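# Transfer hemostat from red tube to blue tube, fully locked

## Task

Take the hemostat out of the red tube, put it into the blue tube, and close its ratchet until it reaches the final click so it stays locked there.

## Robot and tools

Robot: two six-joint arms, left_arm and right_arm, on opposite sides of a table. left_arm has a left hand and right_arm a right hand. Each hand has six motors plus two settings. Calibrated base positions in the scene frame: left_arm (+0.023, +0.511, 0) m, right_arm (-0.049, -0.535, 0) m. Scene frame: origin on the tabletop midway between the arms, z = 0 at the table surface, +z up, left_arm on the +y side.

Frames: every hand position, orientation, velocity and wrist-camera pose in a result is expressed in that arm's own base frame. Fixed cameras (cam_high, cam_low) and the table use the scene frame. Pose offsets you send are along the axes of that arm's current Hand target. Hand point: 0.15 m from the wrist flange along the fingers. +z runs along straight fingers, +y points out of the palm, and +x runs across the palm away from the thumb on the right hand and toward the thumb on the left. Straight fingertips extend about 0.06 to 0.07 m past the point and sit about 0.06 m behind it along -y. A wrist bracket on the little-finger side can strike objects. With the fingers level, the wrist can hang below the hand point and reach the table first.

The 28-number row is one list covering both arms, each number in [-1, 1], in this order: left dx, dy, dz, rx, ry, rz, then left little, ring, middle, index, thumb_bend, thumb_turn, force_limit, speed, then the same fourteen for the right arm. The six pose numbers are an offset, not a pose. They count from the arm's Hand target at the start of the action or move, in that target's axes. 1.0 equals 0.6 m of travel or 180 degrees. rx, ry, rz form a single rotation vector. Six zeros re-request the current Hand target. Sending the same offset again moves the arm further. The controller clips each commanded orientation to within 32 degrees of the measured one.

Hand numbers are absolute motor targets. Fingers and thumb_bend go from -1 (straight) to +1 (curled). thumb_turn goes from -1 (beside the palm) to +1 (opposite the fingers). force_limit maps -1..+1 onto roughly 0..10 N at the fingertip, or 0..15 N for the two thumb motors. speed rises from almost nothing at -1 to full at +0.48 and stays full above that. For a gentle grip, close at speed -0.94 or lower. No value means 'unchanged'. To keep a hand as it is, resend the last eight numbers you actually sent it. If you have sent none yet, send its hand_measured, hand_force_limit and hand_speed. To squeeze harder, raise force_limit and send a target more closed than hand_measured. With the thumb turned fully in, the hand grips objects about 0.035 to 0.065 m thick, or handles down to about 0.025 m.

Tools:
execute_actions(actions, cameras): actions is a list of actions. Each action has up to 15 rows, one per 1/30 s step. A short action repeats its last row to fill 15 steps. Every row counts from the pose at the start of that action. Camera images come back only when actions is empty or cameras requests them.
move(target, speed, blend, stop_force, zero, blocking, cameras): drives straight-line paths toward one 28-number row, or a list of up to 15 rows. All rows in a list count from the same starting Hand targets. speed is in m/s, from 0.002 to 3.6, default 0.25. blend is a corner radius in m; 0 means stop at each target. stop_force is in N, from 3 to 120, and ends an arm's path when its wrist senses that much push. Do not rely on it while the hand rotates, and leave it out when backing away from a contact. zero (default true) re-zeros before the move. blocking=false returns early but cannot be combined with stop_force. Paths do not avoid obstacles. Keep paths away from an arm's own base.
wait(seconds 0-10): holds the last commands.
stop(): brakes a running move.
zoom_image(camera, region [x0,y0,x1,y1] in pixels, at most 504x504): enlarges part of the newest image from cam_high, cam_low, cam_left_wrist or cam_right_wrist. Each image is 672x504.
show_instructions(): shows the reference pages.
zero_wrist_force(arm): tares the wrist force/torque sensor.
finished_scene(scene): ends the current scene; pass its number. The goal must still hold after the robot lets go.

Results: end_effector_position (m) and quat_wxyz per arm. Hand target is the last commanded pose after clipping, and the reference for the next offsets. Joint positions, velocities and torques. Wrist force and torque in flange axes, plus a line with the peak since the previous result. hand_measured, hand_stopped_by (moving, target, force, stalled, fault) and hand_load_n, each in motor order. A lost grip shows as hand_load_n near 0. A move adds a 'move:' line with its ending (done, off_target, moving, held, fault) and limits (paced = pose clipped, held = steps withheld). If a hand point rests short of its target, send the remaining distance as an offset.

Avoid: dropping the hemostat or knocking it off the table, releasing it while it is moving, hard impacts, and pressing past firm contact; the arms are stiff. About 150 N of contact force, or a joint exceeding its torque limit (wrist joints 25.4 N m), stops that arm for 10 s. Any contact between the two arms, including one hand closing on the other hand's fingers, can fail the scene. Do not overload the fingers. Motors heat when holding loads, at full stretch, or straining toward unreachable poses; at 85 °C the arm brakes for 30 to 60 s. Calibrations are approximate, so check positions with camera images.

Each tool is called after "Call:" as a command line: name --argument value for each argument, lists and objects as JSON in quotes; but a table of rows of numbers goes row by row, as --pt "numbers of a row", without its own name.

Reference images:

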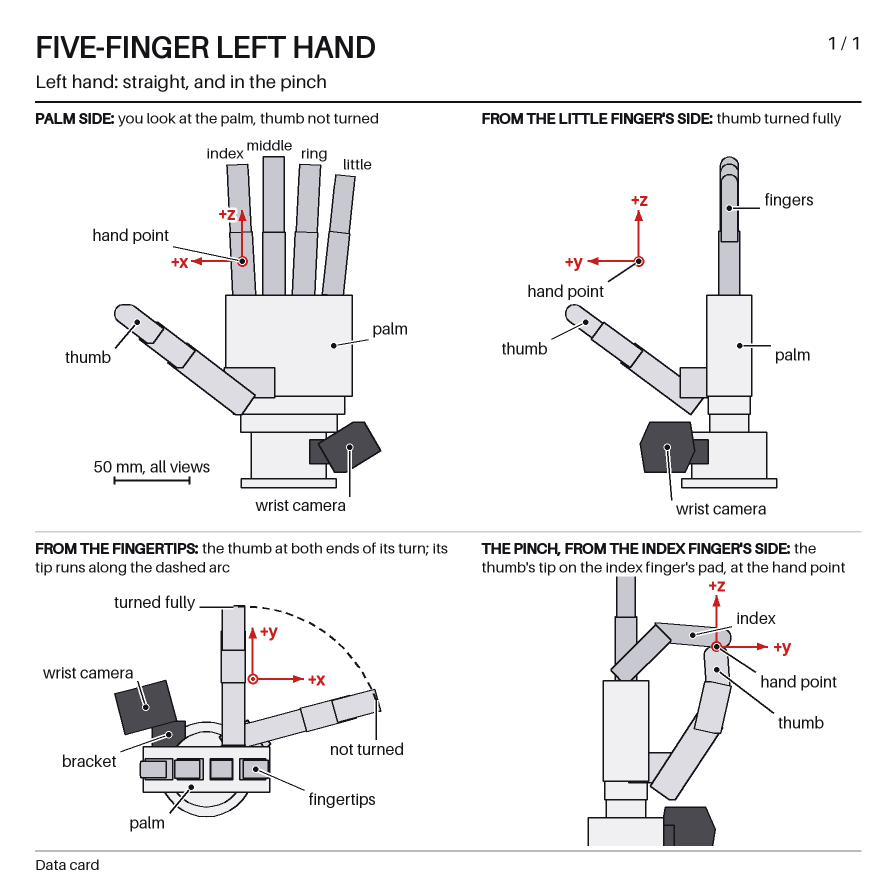

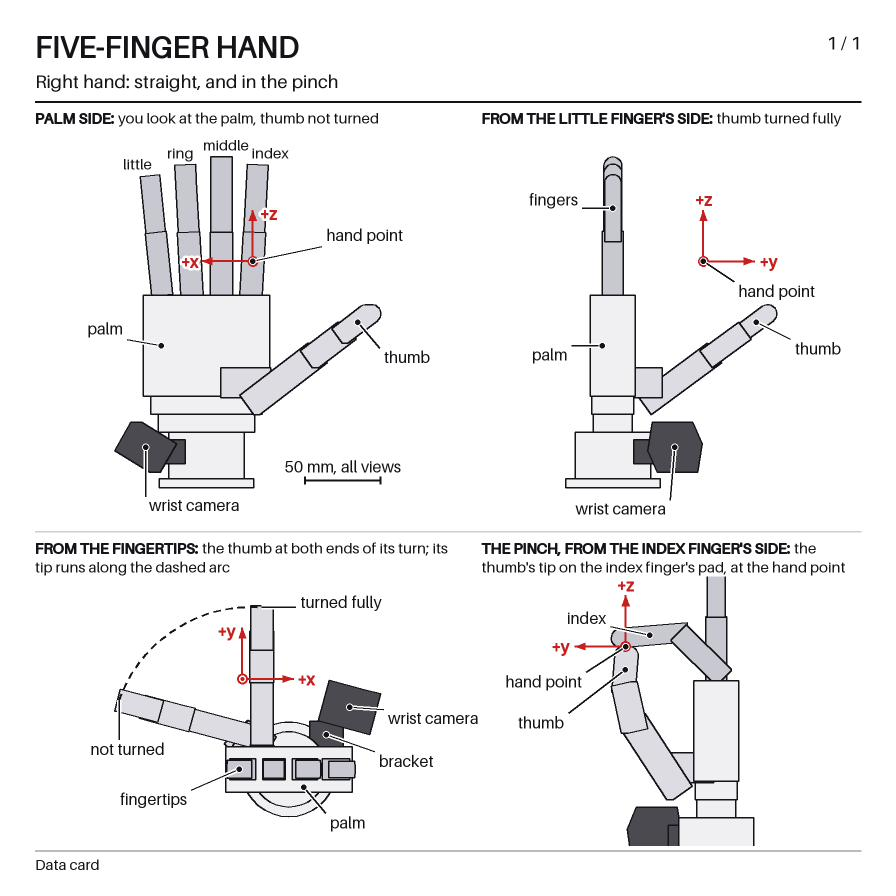

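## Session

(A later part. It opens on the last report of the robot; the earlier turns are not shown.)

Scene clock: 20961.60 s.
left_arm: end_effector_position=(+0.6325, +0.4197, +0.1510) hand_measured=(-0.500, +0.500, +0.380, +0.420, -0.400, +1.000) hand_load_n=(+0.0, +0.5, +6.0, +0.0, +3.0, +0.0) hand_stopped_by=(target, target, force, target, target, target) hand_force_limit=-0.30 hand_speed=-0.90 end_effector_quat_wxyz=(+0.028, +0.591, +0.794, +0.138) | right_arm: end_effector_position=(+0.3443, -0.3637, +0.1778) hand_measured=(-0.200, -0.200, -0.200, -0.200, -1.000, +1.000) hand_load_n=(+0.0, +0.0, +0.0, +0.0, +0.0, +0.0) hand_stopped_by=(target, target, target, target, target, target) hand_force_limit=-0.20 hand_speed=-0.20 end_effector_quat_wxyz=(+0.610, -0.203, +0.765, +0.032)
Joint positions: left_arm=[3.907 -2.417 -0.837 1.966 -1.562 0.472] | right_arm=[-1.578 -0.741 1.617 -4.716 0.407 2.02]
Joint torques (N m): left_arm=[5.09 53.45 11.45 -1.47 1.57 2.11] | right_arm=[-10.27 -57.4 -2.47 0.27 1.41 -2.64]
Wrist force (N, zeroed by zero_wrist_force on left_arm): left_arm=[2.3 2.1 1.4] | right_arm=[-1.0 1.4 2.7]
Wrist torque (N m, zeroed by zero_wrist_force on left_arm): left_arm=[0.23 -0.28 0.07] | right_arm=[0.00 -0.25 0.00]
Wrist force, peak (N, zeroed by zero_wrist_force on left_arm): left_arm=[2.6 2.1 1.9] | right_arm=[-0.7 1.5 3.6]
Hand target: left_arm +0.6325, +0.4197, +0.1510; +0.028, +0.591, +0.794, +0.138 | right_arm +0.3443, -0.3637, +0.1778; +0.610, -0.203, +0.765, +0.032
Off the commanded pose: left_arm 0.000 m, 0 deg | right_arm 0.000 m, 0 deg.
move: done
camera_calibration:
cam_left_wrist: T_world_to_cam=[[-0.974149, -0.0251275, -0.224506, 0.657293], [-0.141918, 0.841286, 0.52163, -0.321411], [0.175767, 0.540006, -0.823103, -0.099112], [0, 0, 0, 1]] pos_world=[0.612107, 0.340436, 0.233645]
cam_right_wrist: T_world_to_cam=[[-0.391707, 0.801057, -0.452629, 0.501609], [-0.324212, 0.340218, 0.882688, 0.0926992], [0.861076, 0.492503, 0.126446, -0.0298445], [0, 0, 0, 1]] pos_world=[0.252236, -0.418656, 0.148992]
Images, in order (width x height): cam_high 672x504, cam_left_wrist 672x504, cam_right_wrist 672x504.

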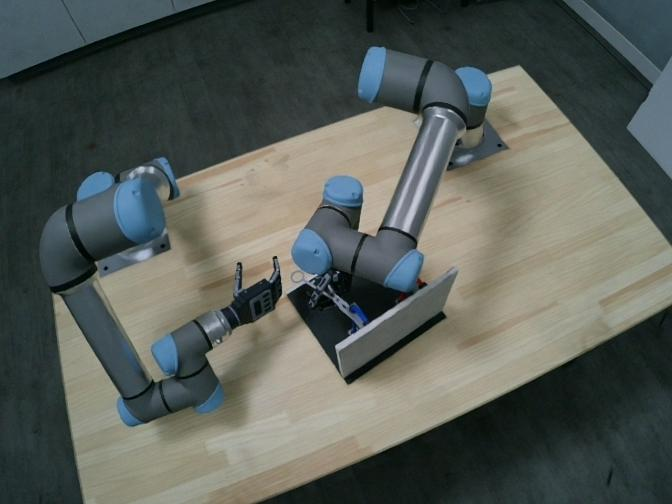

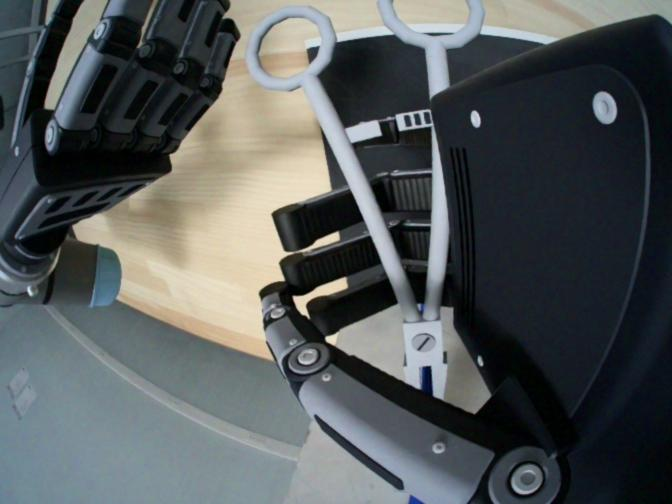

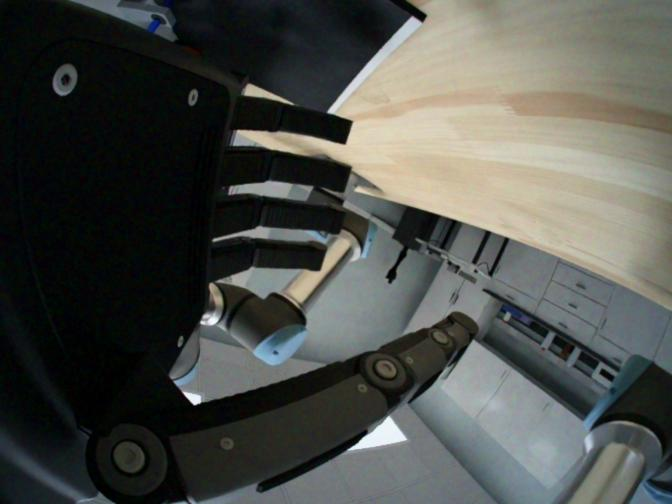

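Call:
wait --seconds 0.1 --cameras '["cam_low","cam_high","cam_left_wrist","cam_right_wrist"]'

Call:
zoom_image --camera "cam_low" --region '[220, 170, 320, 245]'

Call:
zoom_image --camera "cam_left_wrist" --region '[40, 0, 360, 200]'

Scene clock: 21008.83 s.
left_arm: end_effector_position=(+0.6325, +0.4197, +0.1510) hand_measured=(-0.500, +0.500, +0.380, +0.420, -0.400, +1.000) hand_load_n=(+0.0, +0.5, +6.0, +0.0, +3.0, +0.0) hand_stopped_by=(target, target, force, target, target, target) hand_force_limit=-0.30 hand_speed=-0.90 end_effector_quat_wxyz=(+0.028, +0.591, +0.794, +0.138) | right_arm: end_effector_position=(+0.3443, -0.3637, +0.1778) hand_measured=(-0.200, -0.200, -0.200, -0.200, -1.000, +1.000) hand_load_n=(-0.5, +0.0, +0.0, +0.0, +0.0, +0.0) hand_stopped_by=(target, target, target, target, target, target) hand_force_limit=-0.20 hand_speed=-0.20 end_effector_quat_wxyz=(+0.610, -0.203, +0.765, +0.032)
Joint positions: left_arm=[3.907 -2.417 -0.837 1.966 -1.562 0.472] | right_arm=[-1.578 -0.741 1.617 -4.716 0.407 2.02]
Joint torques (N m): left_arm=[4.92 52.94 11.4 -1.47 1.5 2.2] | right_arm=[-11.06 -56.49 -0.34 0.38 1.47 -2.2]
Wrist force (N, zeroed by zero_wrist_force on left_arm): left_arm=[2.5 1.8 1.6] | right_arm=[-0.9 1.3 2.7]
Wrist torque (N m, zeroed by zero_wrist_force on left_arm): left_arm=[0.19 -0.31 0.08] | right_arm=[-0.01 -0.25 0.00]
Wrist force, peak (N, zeroed by zero_wrist_force on left_arm): left_arm=[2.7 2.4 1.4] | right_arm=[-1.0 1.5 3.0]
Hand target: left_arm +0.6325, +0.4197, +0.1510; +0.028, +0.591, +0.794, +0.138 | right_arm +0.3443, -0.3637, +0.1778; +0.610, -0.203, +0.765, +0.032
Off the commanded pose: left_arm 0.000 m, 0 deg | right_arm 0.000 m, 0 deg.
wait: 0.10 s; at rest from the start
camera_calibration:
cam_left_wrist: T_world_to_cam=[[-0.974149, -0.0251275, -0.224506, 0.657293], [-0.141918, 0.841286, 0.52163, -0.321411], [0.175767, 0.540006, -0.823103, -0.099112], [0, 0, 0, 1]] pos_world=[0.612107, 0.340436, 0.233645]
cam_right_wrist: T_world_to_cam=[[-0.391707, 0.801057, -0.452629, 0.501609], [-0.324212, 0.340218, 0.882688, 0.0926992], [0.861076, 0.492503, 0.126446, -0.0298445], [0, 0, 0, 1]] pos_world=[0.252236, -0.418656, 0.148992]

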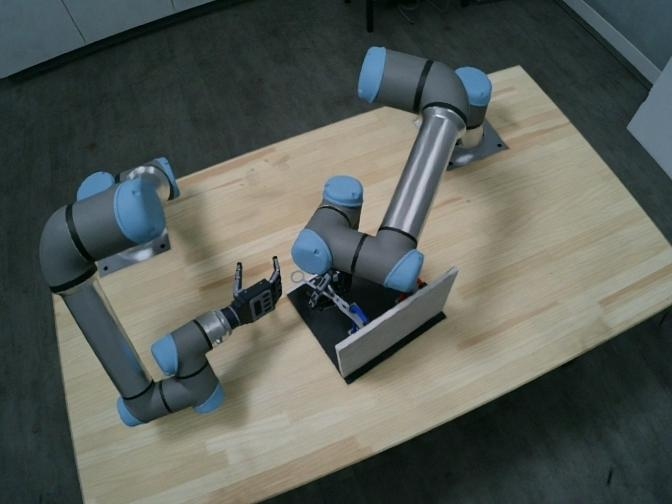

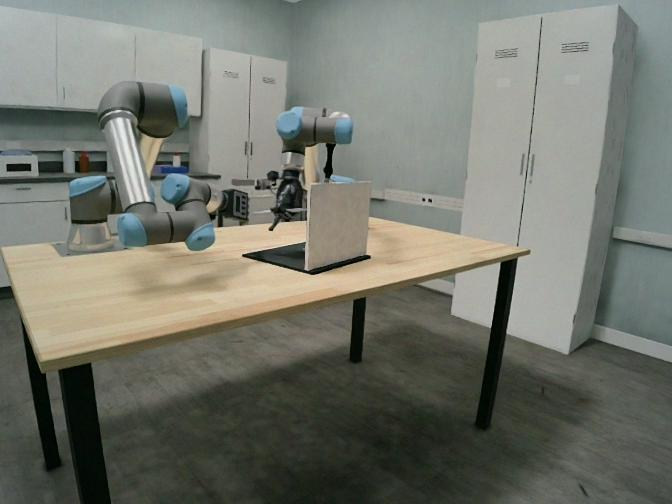

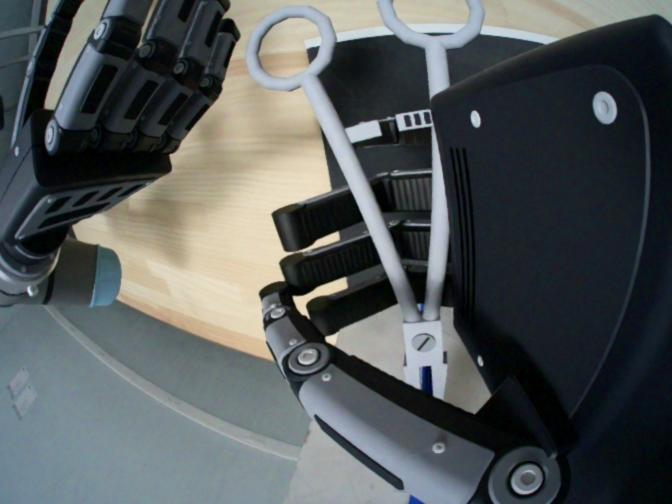

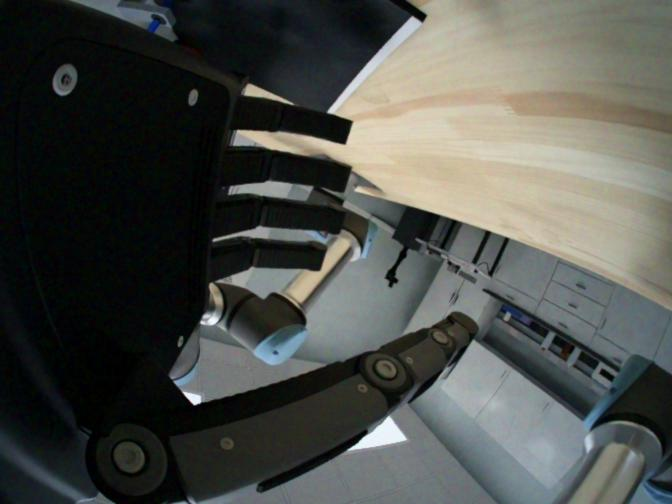

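Scaled by 5.040 from the camera's 672x504 image, which has a finer 960x720 frame.

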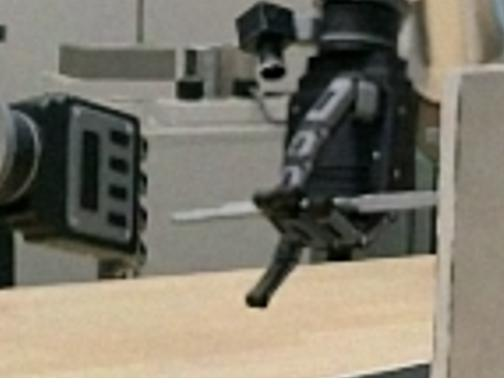

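Scaled by 1.575 from the camera's 672x504 image, which has a finer 960x720 frame.

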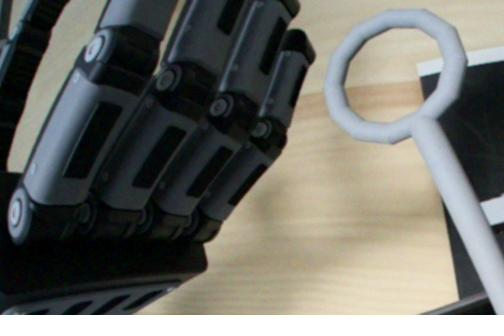

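Call:
zoom_image --camera "cam_low" --region '[222, 182, 282, 227]'

Scaled by 8.400 from the camera's 672x504 image, which has a finer 960x720 frame.

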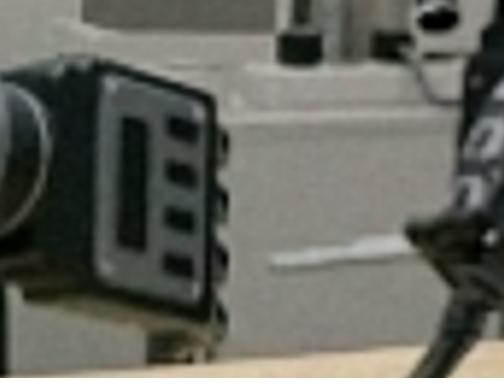

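Call:
move --target '[0,0,0,0,0,0,-0.5,0.5,0.44,0.42,-0.4,1,-0.3,-0.9,0,0.0133,0.0333,0,0,0,-0.2,-0.2,-0.2,-0.2,-1,1,-0.2,-0.2]' --speed 0.03 --stop_force 5 --cameras '["cam_low","cam_high","cam_left_wrist","cam_right_wrist"]'

Call:
zoom_image --camera "cam_low" --region '[222, 182, 282, 227]'

Call:
zoom_image --camera "cam_left_wrist" --region '[40, 0, 460, 200]'

Call:
zoom_image --camera "cam_right_wrist" --region '[180, 90, 360, 270]'

Scene clock: 21073.43 s.
left_arm: end_effector_position=(+0.6325, +0.4197, +0.1510) hand_measured=(-0.500, +0.500, +0.380, +0.420, -0.400, +1.000) hand_load_n=(+0.0, +1.0, +6.0, +0.0, +3.0, +0.5) hand_stopped_by=(target, target, force, target, target, target) hand_force_limit=-0.30 hand_speed=-0.90 end_effector_quat_wxyz=(+0.028, +0.591, +0.794, +0.138) | right_arm: end_effector_position=(+0.3599, -0.3505, +0.1712) hand_measured=(-0.200, -0.200, -0.200, -0.200, -1.000, +1.000) hand_load_n=(+0.0, +0.0, +0.0, +0.0, +0.0, +0.0) hand_stopped_by=(target, target, target, target, target, target) hand_force_limit=-0.20 hand_speed=-0.20 end_effector_quat_wxyz=(+0.610, -0.203, +0.765, +0.032)
Joint positions: left_arm=[3.907 -2.417 -0.837 1.966 -1.562 0.472] | right_arm=[-1.546 -0.742 1.634 -4.781 0.383 2.074]
Joint torques (N m): left_arm=[5.12 53.25 11.51 -1.42 1.52 2.18] | right_arm=[-11.49 -53.22 -19.55 4.24 1.64 -2.68]
Wrist force (N, zeroed by zero_wrist_force on left_arm): left_arm=[2.5 2.0 1.3] | right_arm=[-0.9 1.5 2.8]
Wrist torque (N m, zeroed by zero_wrist_force on left_arm): left_arm=[0.23 -0.33 0.08] | right_arm=[0.02 -0.26 -0.02]
Wrist force, peak (N, zeroed by zero_wrist_force on left_arm): left_arm=[2.7 2.3 1.4] | right_arm=[-0.9 1.7 3.0]
Hand target: left_arm +0.6325, +0.4197, +0.1510; +0.028, +0.591, +0.794, +0.138 | right_arm +0.3599, -0.3505, +0.1712; +0.610, -0.203, +0.765, +0.032
Off the commanded pose: left_arm 0.000 m, 0 deg | right_arm 0.000 m, 0 deg.
move: done
camera_calibration:
cam_left_wrist: T_world_to_cam=[[-0.974149, -0.0251275, -0.224506, 0.657293], [-0.141918, 0.841286, 0.52163, -0.321411], [0.175767, 0.540006, -0.823103, -0.099112], [0, 0, 0, 1]] pos_world=[0.612107, 0.340436, 0.233645]
cam_right_wrist: T_world_to_cam=[[-0.391707, 0.801057, -0.452629, 0.494033], [-0.324212, 0.340218, 0.882688, 0.099146], [0.861076, 0.492503, 0.126446, -0.0489804], [0, 0, 0, 1]] pos_world=[0.267836, -0.405356, 0.142292]

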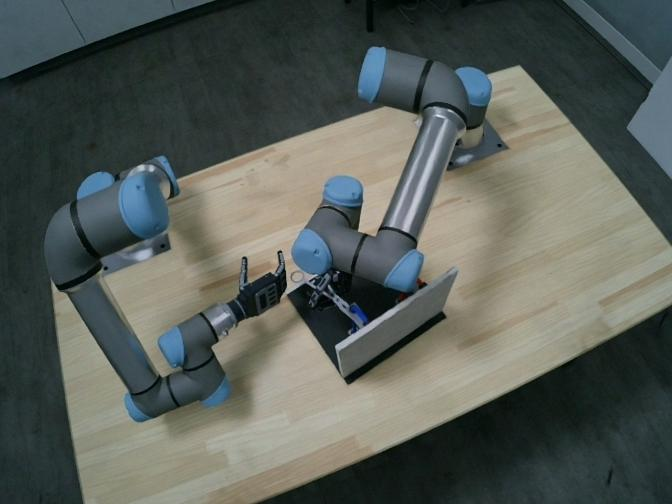

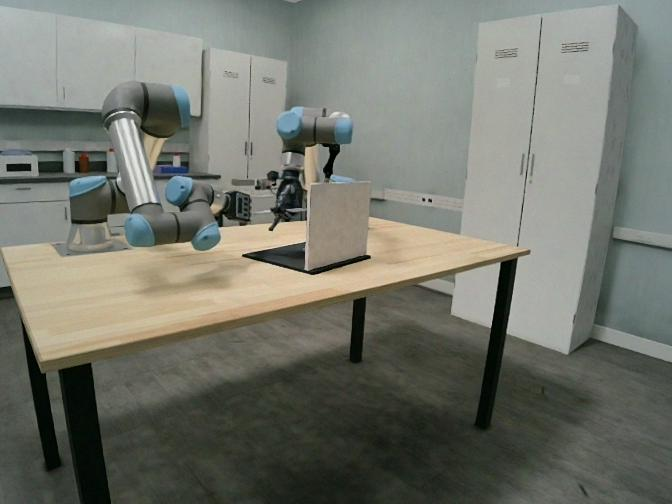

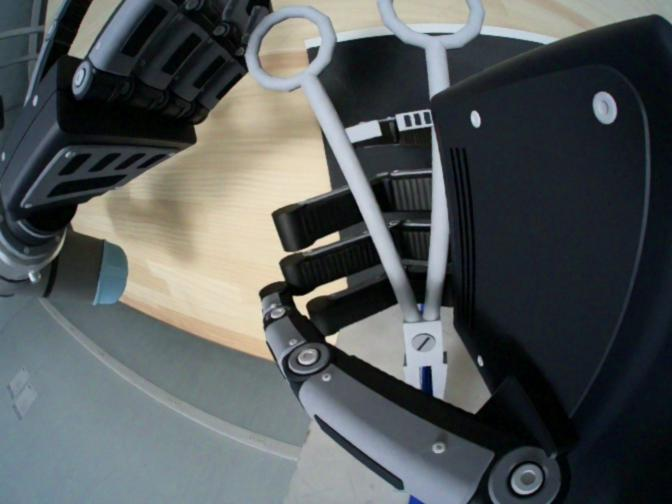

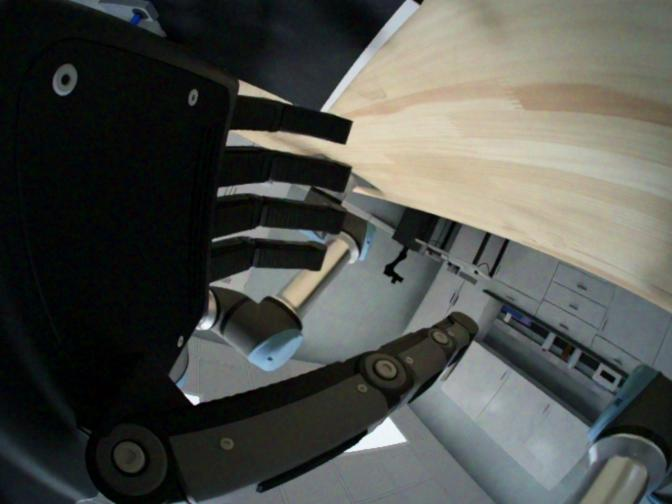

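Scaled by 8.400 from the camera's 672x504 image, which has a finer 960x720 frame.

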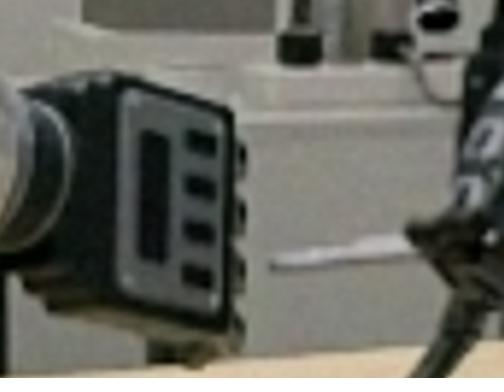

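Scaled by 1.200 from the camera's 672x504 image, which has a finer 960x720 frame.

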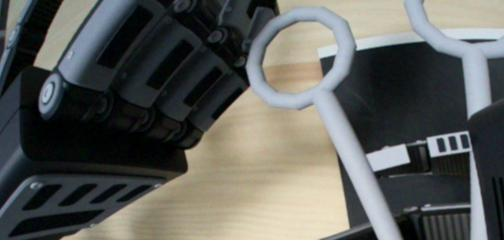

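Scaled by 2.800 from the camera's 672x504 image, which has a finer 960x720 frame.

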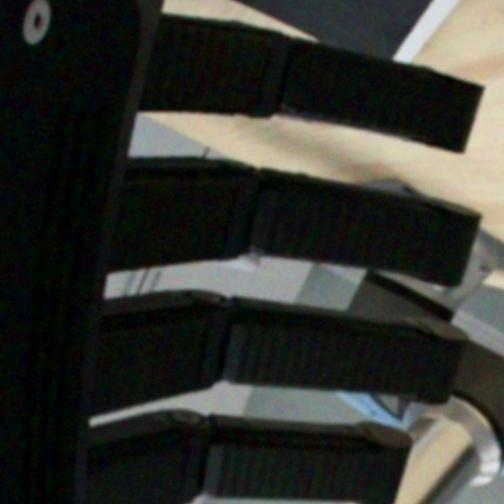

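Call:
zoom_image --camera "cam_right_wrist" --region '[205, 150, 295, 220]'

Call:
zoom_image --camera "cam_left_wrist" --region '[150, 0, 350, 120]'

Scaled by 5.600 from the camera's 672x504 image, which has a finer 960x720 frame.

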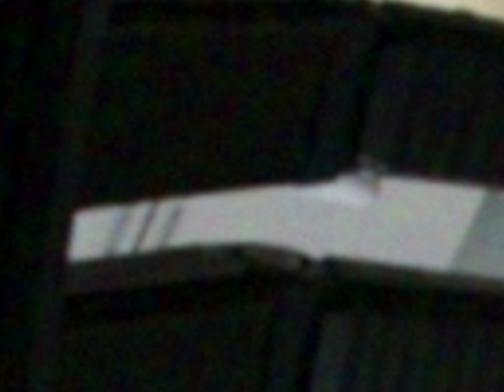

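Scaled by 2.520 from the camera's 672x504 image, which has a finer 960x720 frame.

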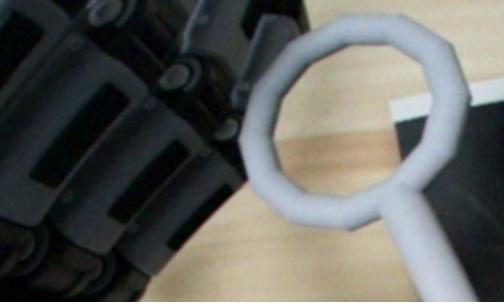

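Call:
zoom_image --camera "cam_low" --region '[232, 186, 268, 228]'

Scaled by 12.000 from the camera's 672x504 image, which has a finer 960x720 frame.

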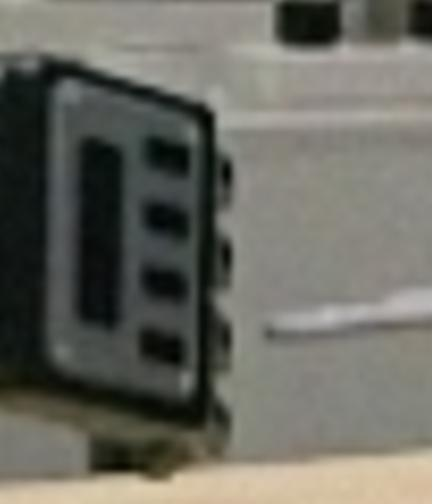

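Call:
move --target '[0,0,0,0,0,0,-0.5,0.5,0.44,0.42,-0.4,1,-0.3,-0.9,0,0,0.0333,0,0,0,-0.2,-0.2,-0.2,-0.2,-1,1,-0.2,-0.2]' --speed 0.02 --stop_force 4 --cameras '["cam_low","cam_high","cam_left_wrist","cam_right_wrist"]'

Call:
zoom_image --camera "cam_low" --region '[232, 186, 282, 228]'

Call:
zoom_image --camera "cam_left_wrist" --region '[150, 0, 450, 160]'

Call:
zoom_image --camera "cam_right_wrist" --region '[200, 140, 320, 230]'

Scene clock: 21204.83 s.
left_arm: end_effector_position=(+0.6325, +0.4197, +0.1510) hand_measured=(-0.500, +0.500, +0.380, +0.420, -0.400, +1.000) hand_load_n=(+0.0, +1.0, +6.0, +0.0, +3.0, +0.5) hand_stopped_by=(target, target, force, target, target, target) hand_force_limit=-0.30 hand_speed=-0.90 end_effector_quat_wxyz=(+0.028, +0.591, +0.794, +0.138) | right_arm: end_effector_position=(+0.3723, -0.3465, +0.1677) hand_measured=(-0.200, -0.200, -0.200, -0.200, -1.000, +1.000) hand_load_n=(+0.0, -2.5, +0.0, +0.0, -0.5, +0.0) hand_stopped_by=(target, target, target, target, target, target) hand_force_limit=-0.20 hand_speed=-0.20 end_effector_quat_wxyz=(+0.610, -0.203, +0.765, +0.032)
Joint positions: left_arm=[3.907 -2.417 -0.837 1.966 -1.562 0.472] | right_arm=[-1.521 -0.737 1.624 -4.821 0.365 2.122]
Joint torques (N m): left_arm=[4.74 53.55 11.98 -1.41 1.48 2.09] | right_arm=[-12.63 -57.01 -3.49 0.11 0.01 2.07]
Wrist force (N, zeroed by zero_wrist_force on left_arm): left_arm=[4.7 -1.6 2.0] | right_arm=[-1.1 9.3 -0.2]
Wrist torque (N m, zeroed by zero_wrist_force on left_arm): left_arm=[0.07 -0.33 0.35] | right_arm=[0.27 -0.14 0.31]
Wrist force, peak (N, zeroed by zero_wrist_force on left_arm): left_arm=[5.2 -5.6 0.3] | right_arm=[-0.4 11.9 -2.5]
Hand target: left_arm +0.6325, +0.4197, +0.1510; +0.028, +0.591, +0.794, +0.138 | right_arm +0.3723, -0.3465, +0.1677; +0.610, -0.203, +0.765, +0.032 (not the last commanded pose)
Off the commanded pose: left_arm 0.000 m, 0 deg | right_arm 0.007 m, 0 deg.
move: contact (right_arm)
camera_calibration:
cam_left_wrist: T_world_to_cam=[[-0.974131, -0.0250748, -0.224586, 0.657283], [-0.141915, 0.841293, 0.521618, -0.321413], [0.175864, 0.539997, -0.823089, -0.0991718], [0, 0, 0, 1]] pos_world=[0.612107, 0.340436, 0.233645]
cam_right_wrist: T_world_to_cam=[[-0.391836, 0.801026, -0.452573, 0.494162], [-0.324238, 0.340121, 0.882716, 0.10477], [0.861008, 0.492621, 0.126452, -0.0611319], [0, 0, 0, 1]] pos_world=[0.280236, -0.401356, 0.138892]

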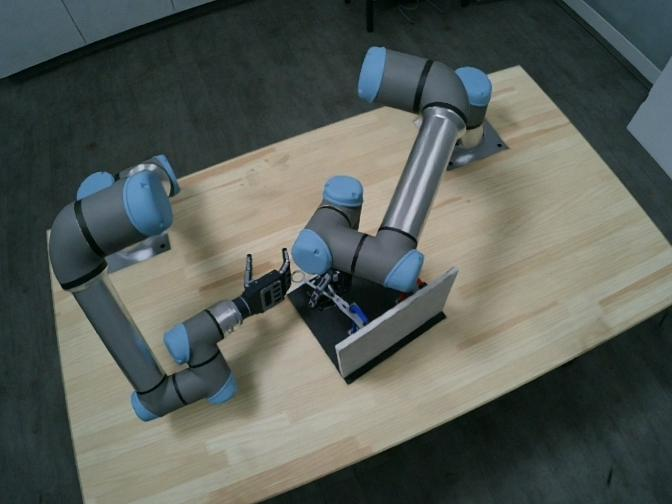

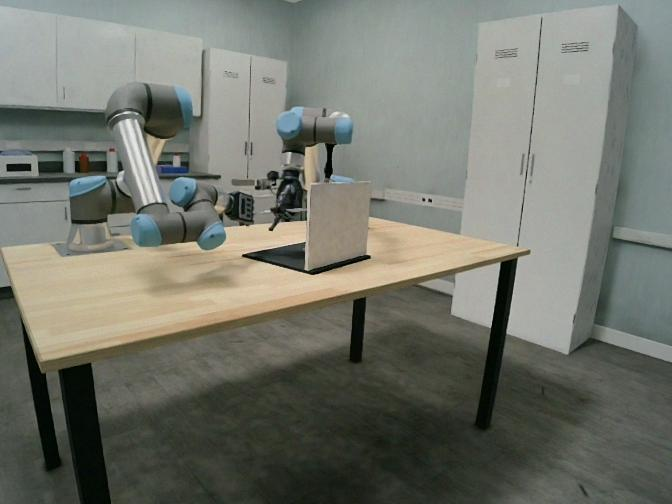

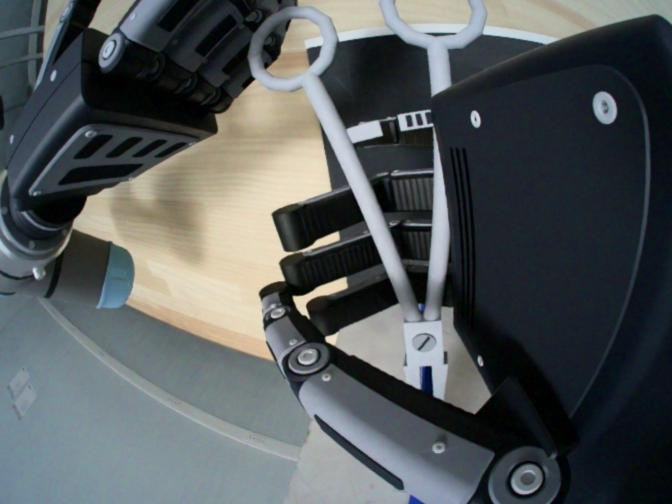

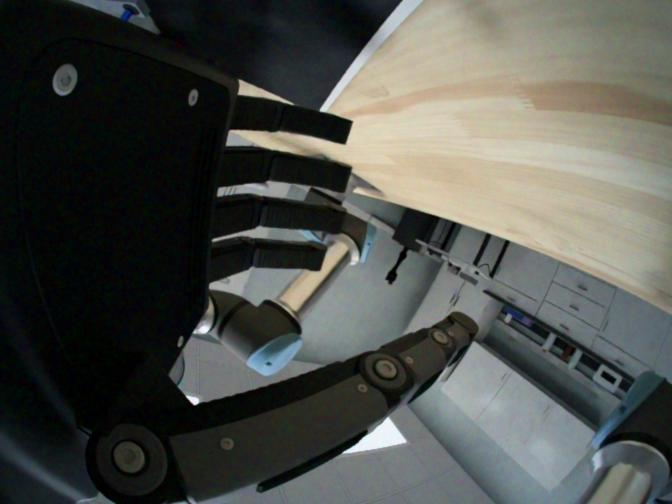

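Scaled by 10.080 from the camera's 672x504 image, which has a finer 960x720 frame.

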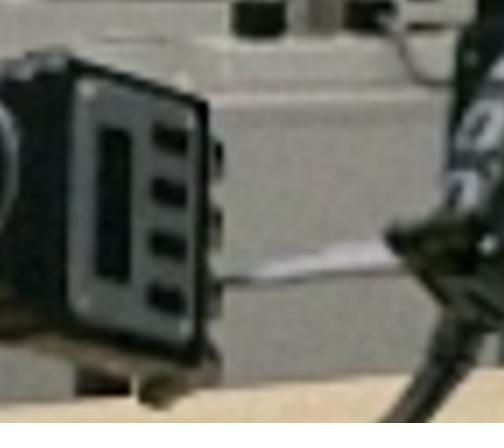

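Scaled by 1.680 from the camera's 672x504 image, which has a finer 960x720 frame.

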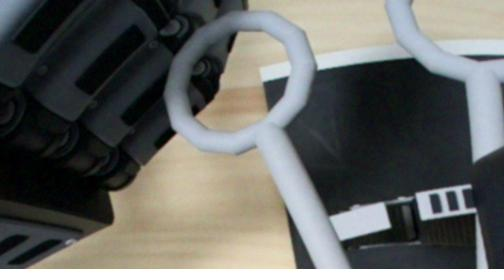

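Scaled by 4.200 from the camera's 672x504 image, which has a finer 960x720 frame.

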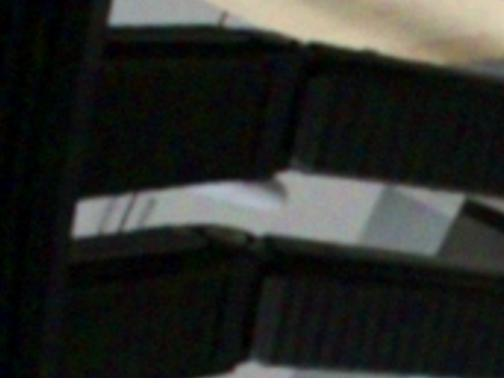

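Call:
move --pt "0 0 0 0 0 0 -0.5 0.5 0.44 0.42 -0.4 1 -0.3 -0.9 0 0 -0.0133 0 0 0 -0.2 -0.2 -0.2 -0.2 -1 1 -0.2 -0.2" --pt "0 0 0 0 0 0 -0.5 0.5 0.44 0.42 -0.4 1 -0.3 -0.9 0.0075 0.004 -0.0133 0 0 0 -0.2 -0.2 -0.2 -0.2 -1 1 -0.2 -0.2" --speed 0.02 --cameras '["cam_low","cam_high","cam_left_wrist","cam_right_wrist"]'

Call:
zoom_image --camera "cam_low" --region '[232, 186, 282, 228]'

Call:
zoom_image --camera "cam_right_wrist" --region '[200, 140, 320, 230]'

Scene clock: 21223.77 s.
left_arm: end_effector_position=(+0.6325, +0.4197, +0.1510) hand_measured=(-0.500, +0.500, +0.380, +0.420, -0.400, +1.000) hand_load_n=(+0.0, +0.5, +6.0, +0.0, +3.0, +0.5) hand_stopped_by=(target, target, force, target, target, target) hand_force_limit=-0.30 hand_speed=-0.90 end_effector_quat_wxyz=(+0.028, +0.591, +0.794, +0.138) | right_arm: end_effector_position=(+0.3632, -0.3478, +0.1648) hand_measured=(-0.200, -0.200, -0.200, -0.200, -1.000, +1.000) hand_load_n=(+0.0, +0.0, +0.0, +0.0, +0.0, +0.0) hand_stopped_by=(target, target, target, target, target, target) hand_force_limit=-0.20 hand_speed=-0.20 end_effector_quat_wxyz=(+0.610, -0.203, +0.765, +0.032)
Joint positions: left_arm=[3.907 -2.417 -0.837 1.966 -1.562 0.472] | right_arm=[-1.539 -0.733 1.636 -4.804 0.378 2.086]
Joint torques (N m): left_arm=[4.47 52.73 12.01 -1.49 1.39 2.07] | right_arm=[1.79 -48.98 -15.33 3.76 0.22 0.6]
Wrist force (N, zeroed by zero_wrist_force on left_arm): left_arm=[2.7 2.1 1.7] | right_arm=[-0.9 1.3 2.9]
Wrist torque (N m, zeroed by zero_wrist_force on left_arm): left_arm=[0.22 -0.31 0.08] | right_arm=[-0.02 -0.26 0.04]
Wrist force, peak (N, zeroed by zero_wrist_force on left_arm): left_arm=[4.9 -1.2 2.4] | right_arm=[-1.2 9.6 0.0]
Hand target: left_arm +0.6325, +0.4197, +0.1510; +0.028, +0.591, +0.794, +0.138 | right_arm +0.3633, -0.3479, +0.1650; +0.610, -0.203, +0.765, +0.032
Off the commanded pose: left_arm 0.000 m, 0 deg | right_arm 0.000 m, 0 deg.
move: done
camera_calibration:
cam_left_wrist: T_world_to_cam=[[-0.974131, -0.0250748, -0.224586, 0.657283], [-0.141915, 0.841293, 0.521618, -0.321413], [0.175864, 0.539997, -0.823089, -0.0991718], [0, 0, 0, 1]] pos_world=[0.612107, 0.340436, 0.233645]
cam_right_wrist: T_world_to_cam=[[-0.39181, 0.800998, -0.452644, 0.490397], [-0.324269, 0.340185, 0.88268, 0.104895], [0.861008, 0.492621, 0.126451, -0.0522402], [0, 0, 0, 1]] pos_world=[0.271136, -0.402756, 0.135992]

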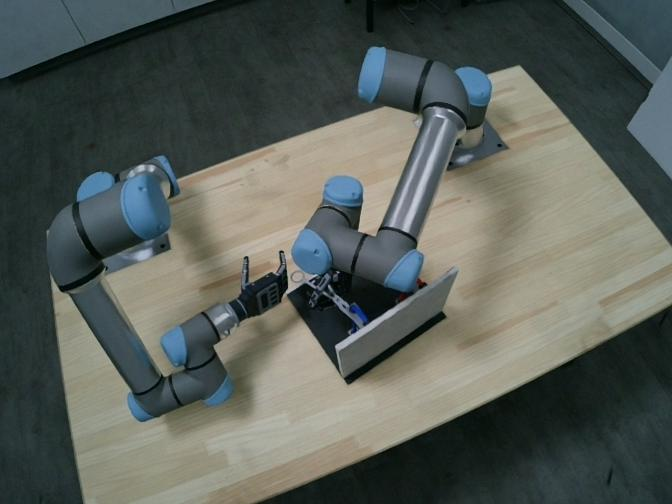

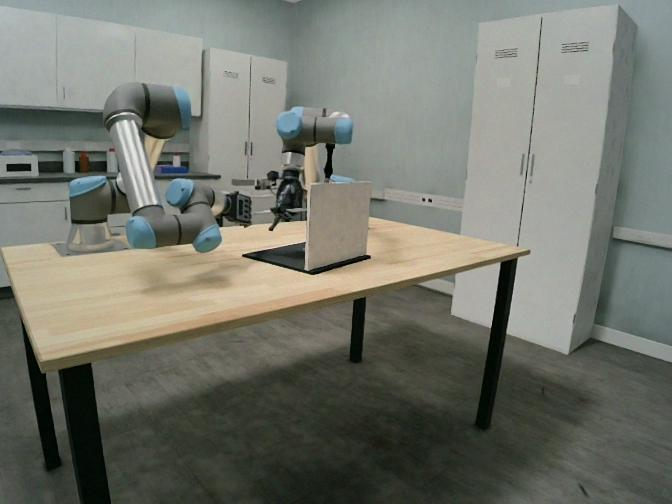

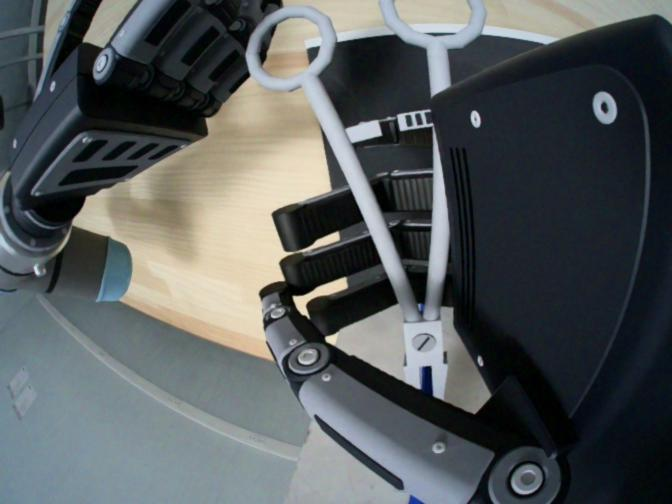

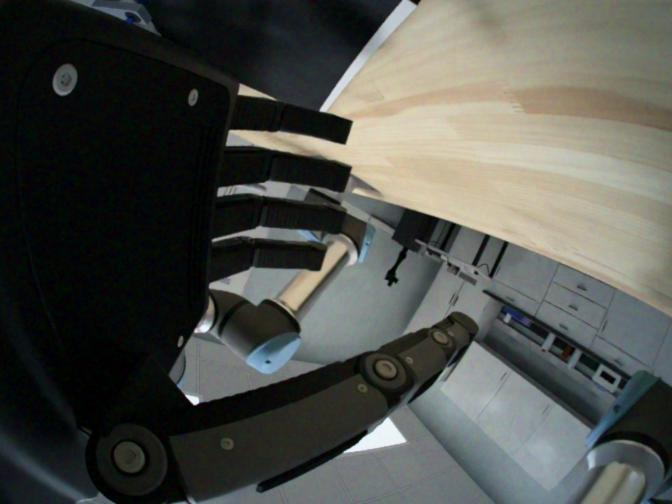

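Scaled by 10.080 from the camera's 672x504 image, which has a finer 960x720 frame.

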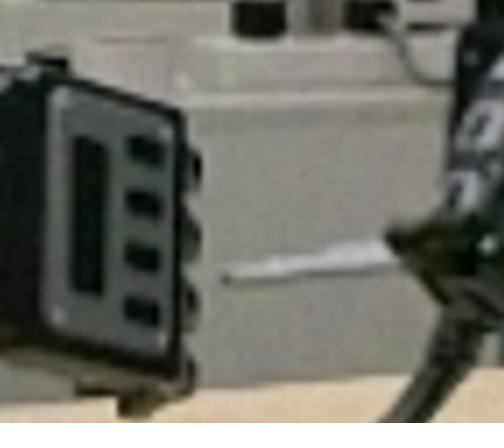

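Scaled by 4.200 from the camera's 672x504 image, which has a finer 960x720 frame.

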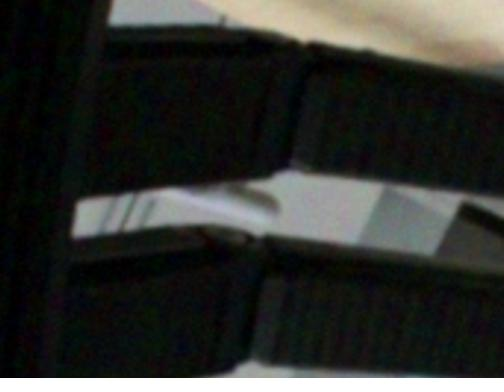

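Call:
move --target '[0,0,0,0,0,0,-0.5,0.5,0.44,0.42,-0.4,1,-0.3,-0.9,0,0,0.025,0,0,0,-0.2,-0.2,-0.2,-0.2,-1,1,-0.2,-0.2]' --speed 0.015 --stop_force 4 --cameras '["cam_low","cam_left_wrist","cam_right_wrist"]'

Call:
zoom_image --camera "cam_low" --region '[232, 186, 282, 228]'

Call:
zoom_image --camera "cam_right_wrist" --region '[200, 140, 320, 230]'

Call:
zoom_image --camera "cam_left_wrist" --region '[150, 0, 450, 160]'

Scene clock: 21264.57 s.
left_arm: end_effector_position=(+0.6325, +0.4197, +0.1510) hand_measured=(-0.500, +0.500, +0.380, +0.420, -0.400, +1.000) hand_load_n=(+0.0, +1.0, +6.0, +0.0, +3.0, +0.5) hand_stopped_by=(target, target, force, target, target, target) hand_force_limit=-0.30 hand_speed=-0.90 end_effector_quat_wxyz=(+0.028, +0.591, +0.794, +0.138) | right_arm: end_effector_position=(+0.3771, -0.3434, +0.1612) hand_measured=(-0.200, -0.200, -0.200, -0.200, -1.000, +1.000) hand_load_n=(+0.0, -0.5, -0.5, +0.0, +0.0, +0.0) hand_stopped_by=(target, target, target, target, target, target) hand_force_limit=-0.20 hand_speed=-0.20 end_effector_quat_wxyz=(+0.610, -0.203, +0.765, +0.032)
Joint positions: left_arm=[3.907 -2.417 -0.837 1.966 -1.562 0.472] | right_arm=[-1.511 -0.728 1.624 -4.849 0.358 2.143]
Joint torques (N m): left_arm=[3.92 53.27 12.52 -1.45 1.37 1.98] | right_arm=[-10.18 -51.33 -2.09 4.37 1.09 -2.81]
Wrist force (N, zeroed by zero_wrist_force on left_arm): left_arm=[3.5 0.9 2.6] | right_arm=[-1.4 3.5 1.8]
Wrist torque (N m, zeroed by zero_wrist_force on left_arm): left_arm=[0.17 -0.30 0.18] | right_arm=[0.08 -0.25 0.00]
Wrist force, peak (N, zeroed by zero_wrist_force on left_arm): left_arm=[4.0 0.8 2.5] | right_arm=[-1.7 3.6 1.8]
Hand target: left_arm +0.6325, +0.4197, +0.1510; +0.028, +0.591, +0.794, +0.138 | right_arm +0.3771, -0.3434, +0.1612; +0.610, -0.203, +0.765, +0.032
Off the commanded pose: left_arm 0.000 m, 0 deg | right_arm 0.000 m, 0 deg.
move: done
camera_calibration:
cam_left_wrist: T_world_to_cam=[[-0.974131, -0.0250748, -0.224586, 0.657283], [-0.141915, 0.841293, 0.521618, -0.321413], [0.175864, 0.539997, -0.823089, -0.0991718], [0, 0, 0, 1]] pos_world=[0.612107, 0.340436, 0.233645]
cam_right_wrist: T_world_to_cam=[[-0.391797, 0.801048, -0.452568, 0.49065], [-0.324314, 0.340078, 0.882705, 0.111138], [0.860997, 0.492615, 0.12655, -0.0659204], [0, 0, 0, 1]] pos_world=[0.285036, -0.398356, 0.132293]
Images, in order (width x height): cam_low 672x504, cam_left_wrist 672x504, cam_right_wrist 672x504.

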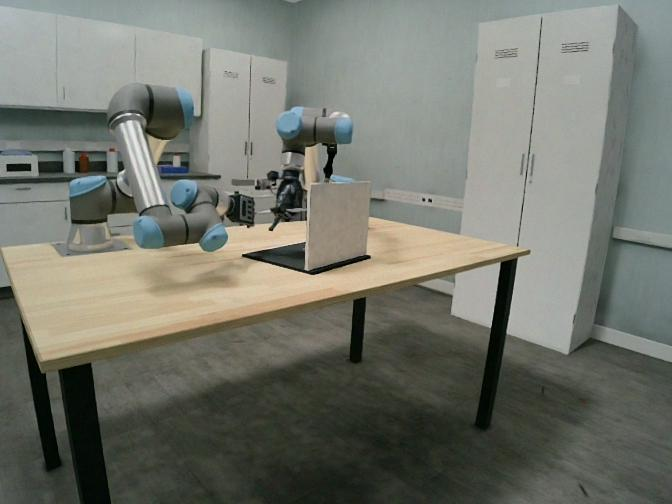

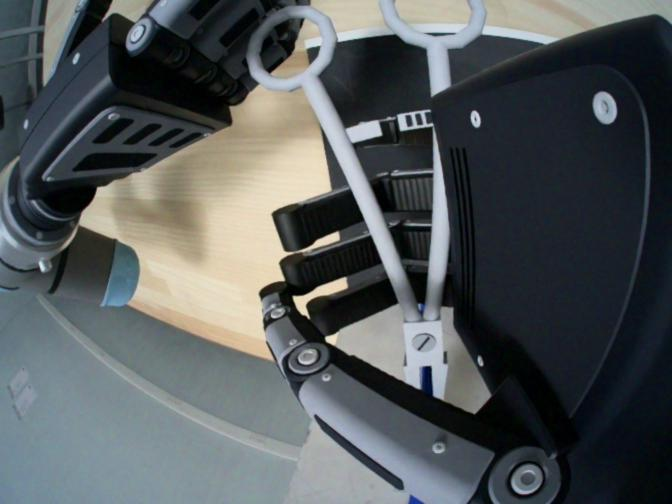

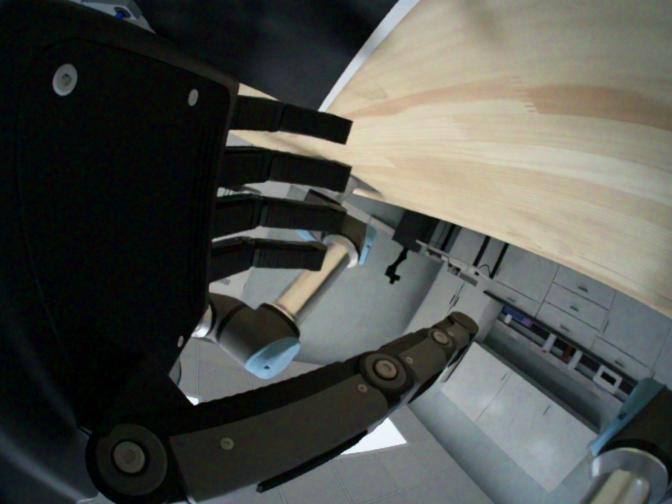

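Scaled by 10.080 from the camera's 672x504 image, which has a finer 960x720 frame.

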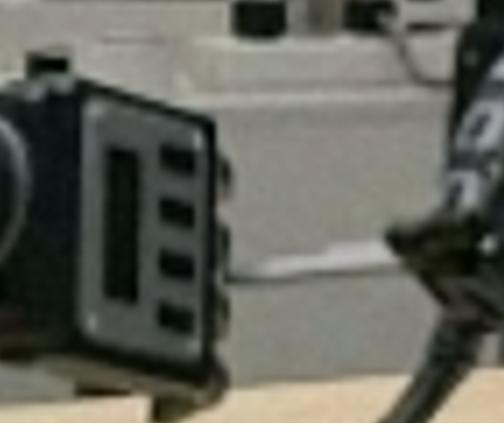

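Scaled by 4.200 from the camera's 672x504 image, which has a finer 960x720 frame.

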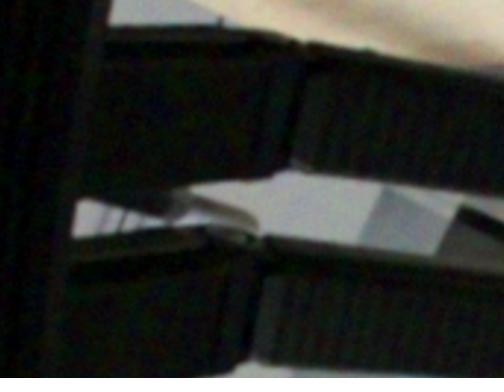

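Scaled by 1.680 from the camera's 672x504 image, which has a finer 960x720 frame.

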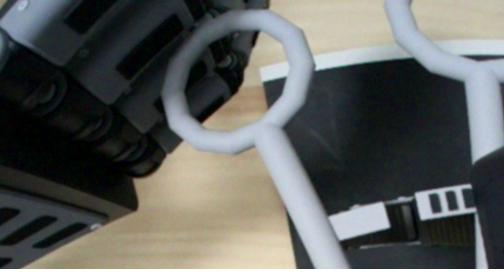

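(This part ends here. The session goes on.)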